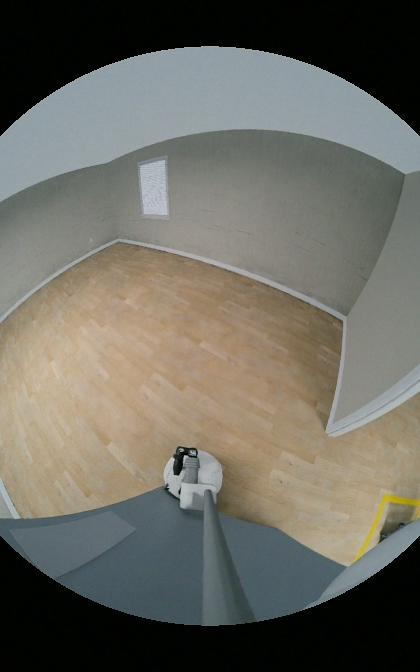

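move(
  blocking=false,
  r1={"base": {"translate_m": 0.38, "strafe_m": -0.70}, "pace": "default", "contact_limits": {"translate_m": 0.4}},
  cameras=["r1_head_left_camera", "r2_head_left_camera"],
)

wait(
  seconds=1,
  cameras=["r1_head_left_camera", "r1_head_right_camera"],
)

wait(
  seconds=1,
  cameras=["r1_head_left_camera", "r1_head_right_camera"],
)

wait(
  seconds=1,
  cameras=["r1_head_left_camera", "r1_head_right_camera"],
)

Scene clock: 2448.27 s.
move: r1 moving
r1.base_odometry: x=-1.750 y=+1.934 heading=+1.429
r1.turned_by_wheels: +0.000
r1.turned_by_imu: -0.001
r1.base_tilt: forward=-1.6 right=+1.2
r1.lidar_m: 2.81 3.93 4.93 2.81 0.25 2.08 0.25 0.26 0.62 1.21 1.21 2.71
r1.base_status: translate_m moving; strafe_m moving
r1.joint_positions: lift_m=+0.127 arm_m=+0.000 wrist_yaw_rad=+3.089 wrist_pitch_rad=+0.002 wrist_roll_rad=+0.000 gripper_m=+0.056
r1.joint_status: not commanded
r1.measured_speeds: translate_m=+0.058 strafe_m=-0.107 rotate_rad=+0.000 lift_m=+0.000 arm_m=+0.000 wrist_yaw_rad=+0.000 wrist_pitch_rad=+0.000 wrist_roll_rad=+0.000
r1.motor_effort: lift_m=+19(19) arm_m=-4(4) wheel_0=+6(9) wheel_1=-7(8) wheel_2=-4(5)
r1.servo_current: wrist_yaw_rad=26(59) wrist_pitch_rad=39(46) wrist_roll_rad=59(72) gripper_m=39(46)
r1.contact_limits: translate_m 0.4
r1.hand_pose: x=-0.1125 y=+0.1024 z=+0.3047 quat_wxyz=(+0.026, -0.001, +0.000, +1.000) (m; r1's base frame)
r1.wrist_depth_mm: 136 138 317 289 266 250 - / 114 140 312 290 268 249 - / 118 139 304 291 267 250 - / 136 162 310 290 267 249 - / 389 353 322 291 270 250 - / 392 355 195 293 197 251 1138 / 394 351 317 143 267 245 820
r2.base_odometry: x=-3.897 y=-3.992 heading=-0.515
r2.turned_by_wheels: +0.000
r2.turned_by_imu: +0.000
r2.base_tilt: forward=-0.7 right=+0.0
r2.lidar_m: 3.29 1.19 0.86 0.81 0.88 0.91 0.87 0.93 1.27 1.98 0.83 0.87
r2.base_status: not commanded
r2.joint_positions: lift_m=+1.120 arm_m=+0.120 wrist_yaw_rad=+1.568 wrist_pitch_rad=+1.573 wrist_roll_rad=+0.001 gripper_m=+0.060
r2.joint_status: not commanded
r2.measured_speeds: translate_m=+0.000 strafe_m=+0.000 rotate_rad=+0.000 lift_m=+0.000 arm_m=+0.000 wrist_yaw_rad=+0.000 wrist_pitch_rad=+0.000 wrist_roll_rad=+0.000
r2.motor_effort: lift_m=+20(20) arm_m=-6(6) wheel_0=+4(5) wheel_1=+3(3) wheel_2=+6(6)
r2.servo_current: wrist_yaw_rad=39(52) wrist_pitch_rad=39(46) wrist_roll_rad=52(52) gripper_m=46(52)
r2.contact_limits: lift_m 0.3; rotate_rad 0.3
r2.hand_pose: x=+0.3785 y=-0.0008 z=+1.0096 quat_wxyz=(+0.500, -0.500, +0.501, +0.499) (m; r2's base frame)
r2.wrist_depth_mm: 1205 1205 1205 1205 1182 1205 1160 / 1255 1205 1205 1229 1229 1182 1182 / 1229 1255 1205 1229 1229 1205 1182 / 1255 1255 - 1205 1182 1229 1182 / 1255 1255 1229 1229 1229 1205 1205 / 1255 1229 196 1229 191 1205 1205 / 1281 1255 1255 - - 1229 1060
pictures: r1_head_left_camera, r2_head_left_camera
Images, in order (width x height): r1_head_left_camera 420x672, r2_head_left_camera 420x672.

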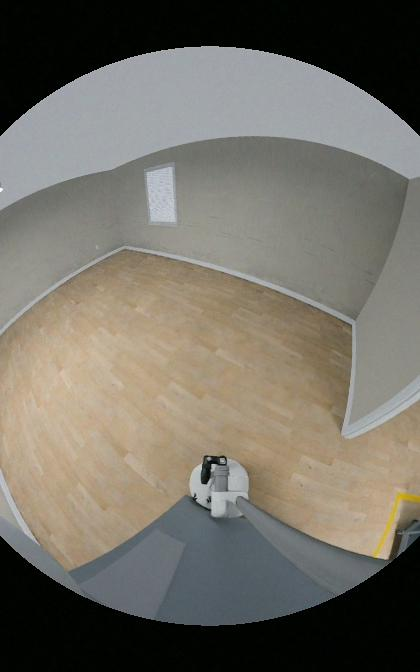

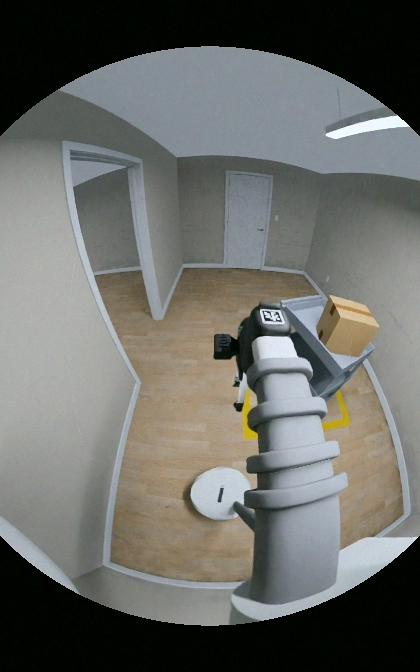

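Scene clock: 2449.27 s.
earlier move: r1 moving
r1.base_odometry: x=-1.525 y=+2.017 heading=+1.429
r1.turned_by_wheels: +0.000
r1.turned_by_imu: +0.000
r1.base_tilt: forward=-1.6 right=+1.3
r1.lidar_m: 2.64 3.68 5.05 0.25 0.25 0.25 0.25 0.38 2.11 0.95 1.09 2.50
r1.base_status: translate_m moving; strafe_m moving
r1.joint_positions: lift_m=+0.127 arm_m=+0.000 wrist_yaw_rad=+3.089 wrist_pitch_rad=+0.002 wrist_roll_rad=+0.000 gripper_m=+0.056
r1.joint_status: not commanded
r1.measured_speeds: translate_m=+0.142 strafe_m=-0.264 rotate_rad=+0.006 lift_m=+0.000 arm_m=+0.000 wrist_yaw_rad=+0.000 wrist_pitch_rad=+0.000 wrist_roll_rad=+0.000
r1.motor_effort: lift_m=+19(19) arm_m=-4(4) wheel_0=+6(12) wheel_1=-6(9) wheel_2=-2(7)
r1.servo_current: wrist_yaw_rad=59(65) wrist_pitch_rad=33(52) wrist_roll_rad=39(72) gripper_m=39(46)
r1.contact_limits: translate_m 0.4
r1.hand_pose: x=-0.1125 y=+0.1024 z=+0.3047 quat_wxyz=(+0.026, -0.001, +0.000, +1.000) (m; r1's base frame)
r1.wrist_depth_mm: 136 139 357 303 262 232 213 / 114 140 347 304 264 233 217 / 118 140 334 303 265 232 215 / 137 163 353 306 265 233 216 / 508 442 364 306 267 234 216 / 535 442 193 309 196 235 216 / 539 430 357 156 263 223 216
r2.base_odometry: x=-3.897 y=-3.992 heading=-0.515
r2.turned_by_wheels: +0.000
r2.turned_by_imu: +0.000
r2.base_tilt: forward=-0.6 right=+0.1
r2.lidar_m: 3.27 1.22 0.88 0.82 0.86 0.92 0.89 0.92 1.27 1.97 0.86 0.88
r2.base_status: not commanded
r2.joint_positions: lift_m=+1.120 arm_m=+0.120 wrist_yaw_rad=+1.568 wrist_pitch_rad=+1.573 wrist_roll_rad=+0.001 gripper_m=+0.060
r2.joint_status: not commanded
r2.measured_speeds: translate_m=+0.000 strafe_m=+0.000 rotate_rad=+0.000 lift_m=+0.000 arm_m=+0.000 wrist_yaw_rad=+0.000 wrist_pitch_rad=+0.000 wrist_roll_rad=+0.000
r2.motor_effort: lift_m=+20(21) arm_m=-6(6) wheel_0=+4(5) wheel_1=+3(3) wheel_2=+5(6)
r2.servo_current: wrist_yaw_rad=46(65) wrist_pitch_rad=39(46) wrist_roll_rad=52(59) gripper_m=46(59)
r2.contact_limits: lift_m 0.3; rotate_rad 0.3
r2.hand_pose: x=+0.3785 y=-0.0008 z=+1.0096 quat_wxyz=(+0.500, -0.500, +0.501, +0.499) (m; r2's base frame)
r2.wrist_depth_mm: 1229 1229 1205 1205 1182 1182 1182 / 1229 1229 1205 1229 1205 1205 1205 / 1255 1255 1205 1229 1182 1205 1182 / 1255 1255 - 1229 1229 1205 1182 / 1255 1255 1255 1255 1205 1205 1205 / 1255 1229 196 1205 191 1205 1229 / 1308 1281 1255 - - 1205 1060
wait: 1.00 s; no rest
pictures: r1_head_left_camera, r1_head_right_camera
Images, in order (width x height): r1_head_left_camera 420x672, r1_head_right_camera 420x672.

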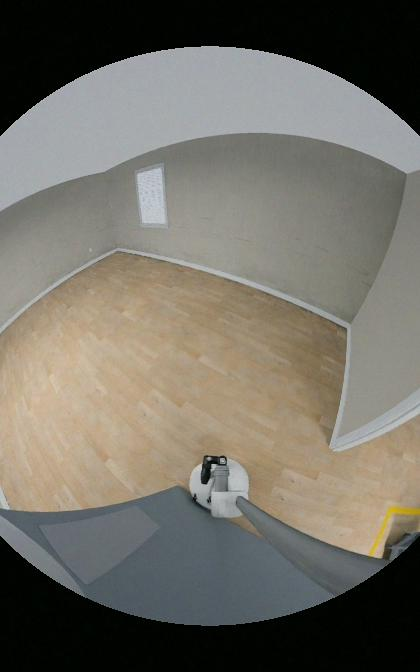

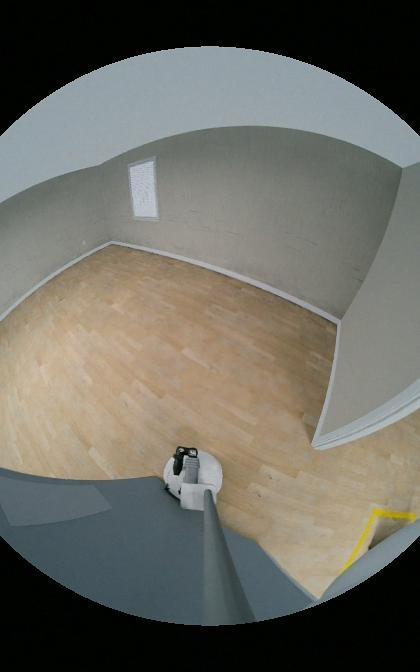

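Scene clock: 2450.27 s.
earlier move: r1 moving
r1.base_odometry: x=-1.244 y=+2.121 heading=+1.429
r1.turned_by_wheels: +0.000
r1.turned_by_imu: -0.001
r1.base_tilt: forward=-1.6 right=+1.2
r1.lidar_m: 2.34 3.25 5.20 0.25 0.25 0.25 0.33 0.91 2.03 0.68 0.85 2.23
r1.base_status: translate_m moving; strafe_m moving
r1.joint_positions: lift_m=+0.127 arm_m=+0.000 wrist_yaw_rad=+3.089 wrist_pitch_rad=+0.002 wrist_roll_rad=+0.000 gripper_m=+0.056
r1.joint_status: not commanded
r1.measured_speeds: translate_m=+0.143 strafe_m=-0.265 rotate_rad=+0.005 lift_m=+0.000 arm_m=+0.000 wrist_yaw_rad=+0.000 wrist_pitch_rad=+0.000 wrist_roll_rad=+0.000
r1.motor_effort: lift_m=+19(19) arm_m=-4(4) wheel_0=+6(12) wheel_1=-5(9) wheel_2=-4(7)
r1.servo_current: wrist_yaw_rad=52(65) wrist_pitch_rad=33(52) wrist_roll_rad=52(72) gripper_m=39(46)
r1.contact_limits: translate_m 0.4
r1.hand_pose: x=-0.1125 y=+0.1024 z=+0.3047 quat_wxyz=(+0.026, -0.001, +0.000, +1.000) (m; r1's base frame)
r1.wrist_depth_mm: 136 139 508 382 296 240 209 / 114 139 488 379 296 241 212 / 118 139 466 384 297 243 212 / 137 162 484 389 300 244 212 / - - 492 389 298 242 213 / 1205 1098 190 392 195 243 213 / 854 759 500 143 291 224 213
r2.base_odometry: x=-3.897 y=-3.992 heading=-0.515
r2.turned_by_wheels: +0.000
r2.turned_by_imu: +0.000
r2.base_tilt: forward=-0.6 right=+0.0
r2.lidar_m: 3.26 1.18 0.88 0.81 0.85 0.92 0.87 0.93 1.28 1.96 0.87 0.86
r2.base_status: not commanded
r2.joint_positions: lift_m=+1.120 arm_m=+0.120 wrist_yaw_rad=+1.568 wrist_pitch_rad=+1.573 wrist_roll_rad=+0.001 gripper_m=+0.060
r2.joint_status: not commanded
r2.measured_speeds: translate_m=+0.000 strafe_m=+0.000 rotate_rad=+0.000 lift_m=+0.000 arm_m=+0.000 wrist_yaw_rad=+0.000 wrist_pitch_rad=+0.000 wrist_roll_rad=+0.000
r2.motor_effort: lift_m=+20(21) arm_m=-6(6) wheel_0=+5(5) wheel_1=+3(3) wheel_2=+5(6)
r2.servo_current: wrist_yaw_rad=46(65) wrist_pitch_rad=39(46) wrist_roll_rad=52(59) gripper_m=59(59)
r2.contact_limits: lift_m 0.3; rotate_rad 0.3
r2.hand_pose: x=+0.3785 y=-0.0008 z=+1.0096 quat_wxyz=(+0.500, -0.500, +0.501, +0.499) (m; r2's base frame)
r2.wrist_depth_mm: 1255 1205 1205 1205 1229 1182 1182 / 1229 1205 1229 1205 1205 1182 1182 / 1229 1229 1229 1205 1229 1182 1160 / 1229 1229 - 1205 1205 1182 1182 / 1255 1281 1229 1229 1205 1205 1205 / 1255 1255 196 1205 191 1229 1205 / 1281 1255 1255 - - 1205 1060
wait: 1.00 s; no rest
pictures: r1_head_left_camera, r1_head_right_camera
Images, in order (width x height): r1_head_left_camera 420x672, r1_head_right_camera 420x672.

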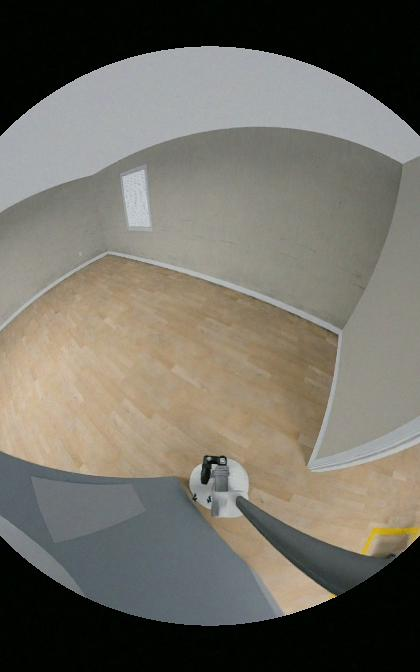

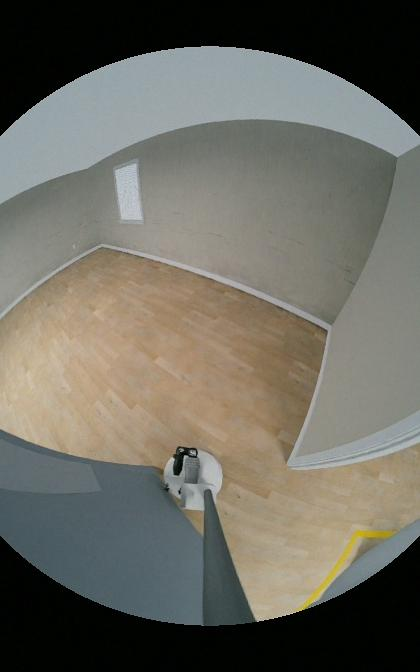

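Scene clock: 2451.27 s.
earlier move: r1 moving
r1.base_odometry: x=-1.047 y=+2.195 heading=+1.429
r1.turned_by_wheels: +0.000
r1.turned_by_imu: -0.001
r1.base_tilt: forward=-1.5 right=+1.3
r1.lidar_m: 2.13 3.02 5.29 5.55 0.26 0.25 0.37 1.98 2.23 0.51 0.67 2.05
r1.base_status: translate_m moving; strafe_m moving
r1.joint_positions: lift_m=+0.127 arm_m=+0.000 wrist_yaw_rad=+3.089 wrist_pitch_rad=+0.002 wrist_roll_rad=+0.000 gripper_m=+0.056
r1.joint_status: not commanded
r1.measured_speeds: translate_m=+0.045 strafe_m=-0.082 rotate_rad=+0.008 lift_m=+0.000 arm_m=+0.000 wrist_yaw_rad=+0.000 wrist_pitch_rad=+0.000 wrist_roll_rad=+0.000
r1.motor_effort: lift_m=+19(19) arm_m=-4(4) wheel_0=-2(12) wheel_1=+3(9) wheel_2=+0(7)
r1.servo_current: wrist_yaw_rad=59(65) wrist_pitch_rad=46(52) wrist_roll_rad=59(72) gripper_m=39(46)
r1.contact_limits: translate_m 0.4
r1.hand_pose: x=-0.1125 y=+0.1024 z=+0.3047 quat_wxyz=(+0.026, -0.001, +0.000, +1.000) (m; r1's base frame)
r1.wrist_depth_mm: 136 138 - 439 266 196 - / 107 138 854 445 268 190 - / 114 138 236 445 271 191 158 / 133 149 866 452 271 193 158 / - - 1708 418 273 193 158 / 1205 1229 193 424 196 193 165 / 866 741 750 143 258 178 -
r2.base_odometry: x=-3.897 y=-3.992 heading=-0.515
r2.turned_by_wheels: +0.000
r2.turned_by_imu: +0.000
r2.base_tilt: forward=-0.7 right=+0.1
r2.lidar_m: 3.26 1.17 0.86 0.83 0.86 0.92 0.88 0.93 1.27 1.96 0.86 0.88
r2.base_status: not commanded
r2.joint_positions: lift_m=+1.120 arm_m=+0.120 wrist_yaw_rad=+1.568 wrist_pitch_rad=+1.573 wrist_roll_rad=+0.001 gripper_m=+0.060
r2.joint_status: not commanded
r2.measured_speeds: translate_m=+0.000 strafe_m=+0.000 rotate_rad=+0.000 lift_m=+0.000 arm_m=+0.000 wrist_yaw_rad=+0.000 wrist_pitch_rad=+0.000 wrist_roll_rad=+0.000
r2.motor_effort: lift_m=+20(21) arm_m=-6(6) wheel_0=+5(5) wheel_1=+3(3) wheel_2=+5(6)
r2.servo_current: wrist_yaw_rad=52(65) wrist_pitch_rad=39(46) wrist_roll_rad=46(59) gripper_m=52(59)
r2.contact_limits: lift_m 0.3; rotate_rad 0.3
r2.hand_pose: x=+0.3785 y=-0.0008 z=+1.0096 quat_wxyz=(+0.500, -0.500, +0.501, +0.499) (m; r2's base frame)
r2.wrist_depth_mm: 1229 1205 1255 1182 1182 1182 1182 / 1255 1229 1229 1229 1205 1182 1182 / 1255 1229 1205 1205 1205 1182 1182 / 1255 1255 - 1205 1229 1205 1182 / 1255 1255 1281 1229 1229 1205 1205 / 1281 1255 196 1229 191 1229 1205 / 1281 1255 1229 - - 1229 1060
wait: 1.00 s; no rest
pictures: r1_head_left_camera, r1_head_right_camera
Images, in order (width x height): r1_head_left_camera 420x672, r1_head_right_camera 420x672.

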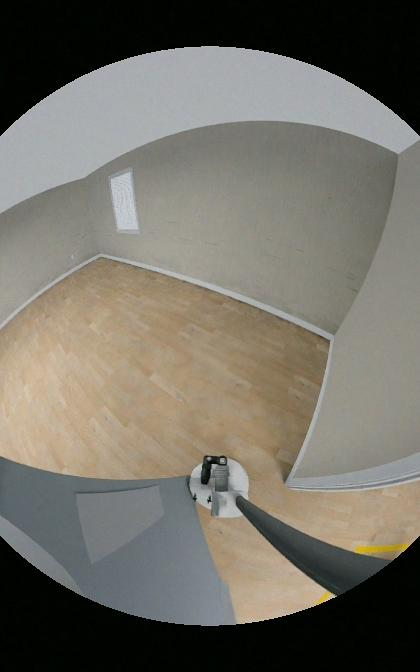

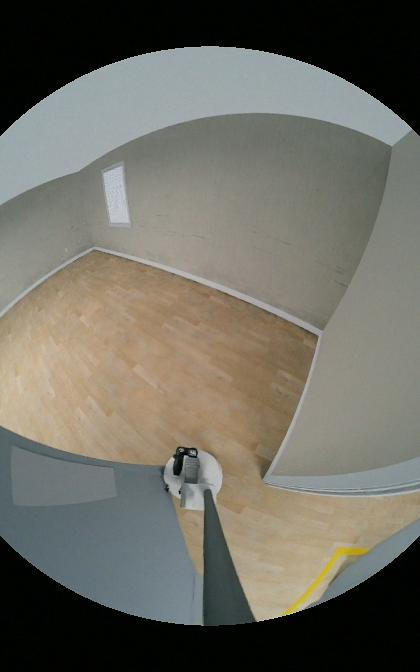

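move(
  blocking=false,
  r1={"base": {"translate_m": 0.139, "strafe_m": -0.245}, "pace": "default", "contact_limits": {"translate_m": 0.4}},
  cameras=[],
)

wait(
  seconds=2.5,
  cameras=["r1_head_left_camera", "r1_head_right_camera"],
)

Scene clock: 2482.57 s.
earlier move: r1 done
move: r1 moving
r1.base_odometry: x=-1.003 y=+2.211 heading=+1.429
r1.turned_by_wheels: +0.000
r1.turned_by_imu: +0.000
r1.base_tilt: forward=-1.6 right=+1.3
r1.lidar_m: 2.12 2.97 5.33 5.21 0.25 0.25 0.45 1.95 0.54 0.45 0.68 1.97
r1.base_status: translate_m moving; strafe_m moving
r1.joint_positions: lift_m=+0.127 arm_m=+0.000 wrist_yaw_rad=+3.089 wrist_pitch_rad=+0.002 wrist_roll_rad=+0.000 gripper_m=+0.056
r1.joint_status: not commanded
r1.measured_speeds: translate_m=+0.061 strafe_m=-0.105 rotate_rad=-0.001 lift_m=+0.000 arm_m=+0.000 wrist_yaw_rad=+0.000 wrist_pitch_rad=+0.000 wrist_roll_rad=+0.000
r1.motor_effort: lift_m=+19(19) arm_m=-4(4) wheel_0=+7(9) wheel_1=-2(7) wheel_2=-5(5)
r1.servo_current: wrist_yaw_rad=39(59) wrist_pitch_rad=46(46) wrist_roll_rad=65(65) gripper_m=46(46)
r1.contact_limits: translate_m 0.4
r1.hand_pose: x=-0.1125 y=+0.1024 z=+0.3047 quat_wxyz=(+0.026, -0.001, +0.000, +1.000) (m; r1's base frame)
r1.wrist_depth_mm: 136 138 - 439 276 198 - / 108 138 904 442 278 191 - / 112 139 237 452 281 192 157 / 133 149 917 452 279 192 157 / - - - 455 282 194 158 / 1205 1182 193 415 196 194 163 / 842 759 759 144 266 177 -
r2.base_odometry: x=-3.897 y=-3.992 heading=-0.515
r2.turned_by_wheels: +0.000
r2.turned_by_imu: +0.000
r2.base_tilt: forward=-0.7 right=+0.1
r2.lidar_m: 3.29 1.19 0.85 0.82 0.87 0.94 0.87 0.92 1.28 1.97 0.87 0.87
r2.base_status: not commanded
r2.joint_positions: lift_m=+1.120 arm_m=+0.120 wrist_yaw_rad=+1.568 wrist_pitch_rad=+1.573 wrist_roll_rad=+0.001 gripper_m=+0.060
r2.joint_status: not commanded
r2.measured_speeds: translate_m=+0.000 strafe_m=+0.000 rotate_rad=+0.000 lift_m=+0.000 arm_m=+0.000 wrist_yaw_rad=+0.000 wrist_pitch_rad=+0.000 wrist_roll_rad=+0.000
r2.motor_effort: lift_m=+20(20) arm_m=-6(6) wheel_0=+4(5) wheel_1=+4(4) wheel_2=+6(6)
r2.servo_current: wrist_yaw_rad=52(52) wrist_pitch_rad=39(39) wrist_roll_rad=39(52) gripper_m=52(52)
r2.contact_limits: lift_m 0.3; rotate_rad 0.3
r2.hand_pose: x=+0.3785 y=-0.0008 z=+1.0096 quat_wxyz=(+0.500, -0.500, +0.501, +0.499) (m; r2's base frame)
r2.wrist_depth_mm: 1229 1229 1205 1182 1205 1205 1182 / 1229 1229 1205 1205 1205 1182 1182 / 1255 1229 1229 1205 1205 1182 1205 / 1255 1281 - 1229 1205 1205 1205 / 1255 1255 1229 1229 1229 1205 1205 / 1281 1229 196 1205 191 1205 1205 / 1281 1255 1229 - - 1205 1042
pictures: none
No camera images: "cameras" was empty.

Scene clock: 2484.47 s.
earlier move: r1 done
r1.base_odometry: x=-0.770 y=+2.303 heading=+1.430
r1.turned_by_wheels: +0.001
r1.turned_by_imu: +0.000
r1.base_tilt: forward=-1.6 right=+1.3
r1.lidar_m: 1.91 2.62 5.45 4.06 0.25 0.27 0.87 1.90 0.30 0.32 0.49 1.43
r1.base_status: done
r1.joint_positions: lift_m=+0.127 arm_m=+0.000 wrist_yaw_rad=+3.089 wrist_pitch_rad=+0.002 wrist_roll_rad=+0.000 gripper_m=+0.056
r1.joint_status: not commanded
r1.measured_speeds: translate_m=+0.000 strafe_m=+0.000 rotate_rad=+0.000 lift_m=+0.000 arm_m=+0.000 wrist_yaw_rad=+0.000 wrist_pitch_rad=+0.000 wrist_roll_rad=+0.000
r1.motor_effort: lift_m=+19(19) arm_m=-4(4) wheel_0=-3(9) wheel_1=+7(8) wheel_2=+2(6)
r1.servo_current: wrist_yaw_rad=33(72) wrist_pitch_rad=39(52) wrist_roll_rad=46(65) gripper_m=39(46)
r1.contact_limits: translate_m 0.4
r1.hand_pose: x=-0.1125 y=+0.1024 z=+0.3047 quat_wxyz=(+0.026, -0.001, +0.000, +1.000) (m; r1's base frame)
r1.wrist_depth_mm: 136 138 - - 345 194 - / 108 138 - - 351 195 - / 112 138 244 - 353 203 - / 134 150 - - 359 195 - / 1808 - - 1983 322 195 1756 / 1205 1205 195 1060 195 195 931 / 854 759 750 156 320 196 707
r2.base_odometry: x=-3.897 y=-3.992 heading=-0.515
r2.turned_by_wheels: +0.000
r2.turned_by_imu: +0.000
r2.base_tilt: forward=-0.6 right=+0.1
r2.lidar_m: 3.26 1.20 0.86 0.81 0.87 0.92 0.88 0.93 1.29 1.96 0.87 0.88
r2.base_status: not commanded
r2.joint_positions: lift_m=+1.120 arm_m=+0.120 wrist_yaw_rad=+1.568 wrist_pitch_rad=+1.573 wrist_roll_rad=+0.001 gripper_m=+0.060
r2.joint_status: not commanded
r2.measured_speeds: translate_m=+0.000 strafe_m=+0.000 rotate_rad=+0.000 lift_m=+0.000 arm_m=+0.000 wrist_yaw_rad=+0.000 wrist_pitch_rad=+0.000 wrist_roll_rad=+0.000
r2.motor_effort: lift_m=+20(20) arm_m=-6(6) wheel_0=+4(5) wheel_1=+3(4) wheel_2=+5(6)
r2.servo_current: wrist_yaw_rad=52(52) wrist_pitch_rad=39(46) wrist_roll_rad=46(65) gripper_m=46(59)
r2.contact_limits: lift_m 0.3; rotate_rad 0.3
r2.hand_pose: x=+0.3785 y=-0.0008 z=+1.0096 quat_wxyz=(+0.500, -0.500, +0.501, +0.499) (m; r2's base frame)
r2.wrist_depth_mm: 1229 1229 1229 1182 1229 1205 1182 / 1229 1205 1229 1229 1182 1205 1182 / 1255 1229 1229 1229 1205 1182 1182 / 1229 1205 - 1229 1205 1205 1205 / 1281 1229 1255 1229 1229 1205 1205 / 1255 1255 195 1205 191 1229 1205 / 1255 1255 1255 - - 1229 1060
wait: 1.90 of 2.5 s (r1 has come to rest)
pictures: r1_head_left_camera, r1_head_right_camera
Images, in order (width x height): r1_head_left_camera 420x672, r1_head_right_camera 420x672.

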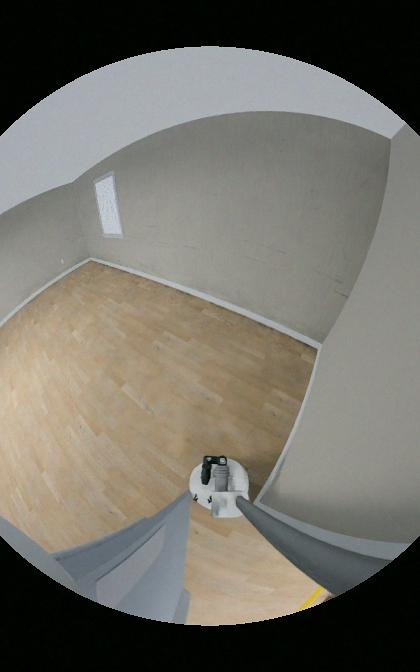

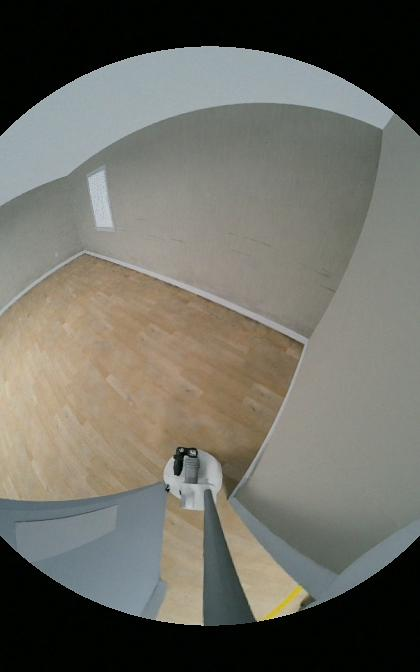

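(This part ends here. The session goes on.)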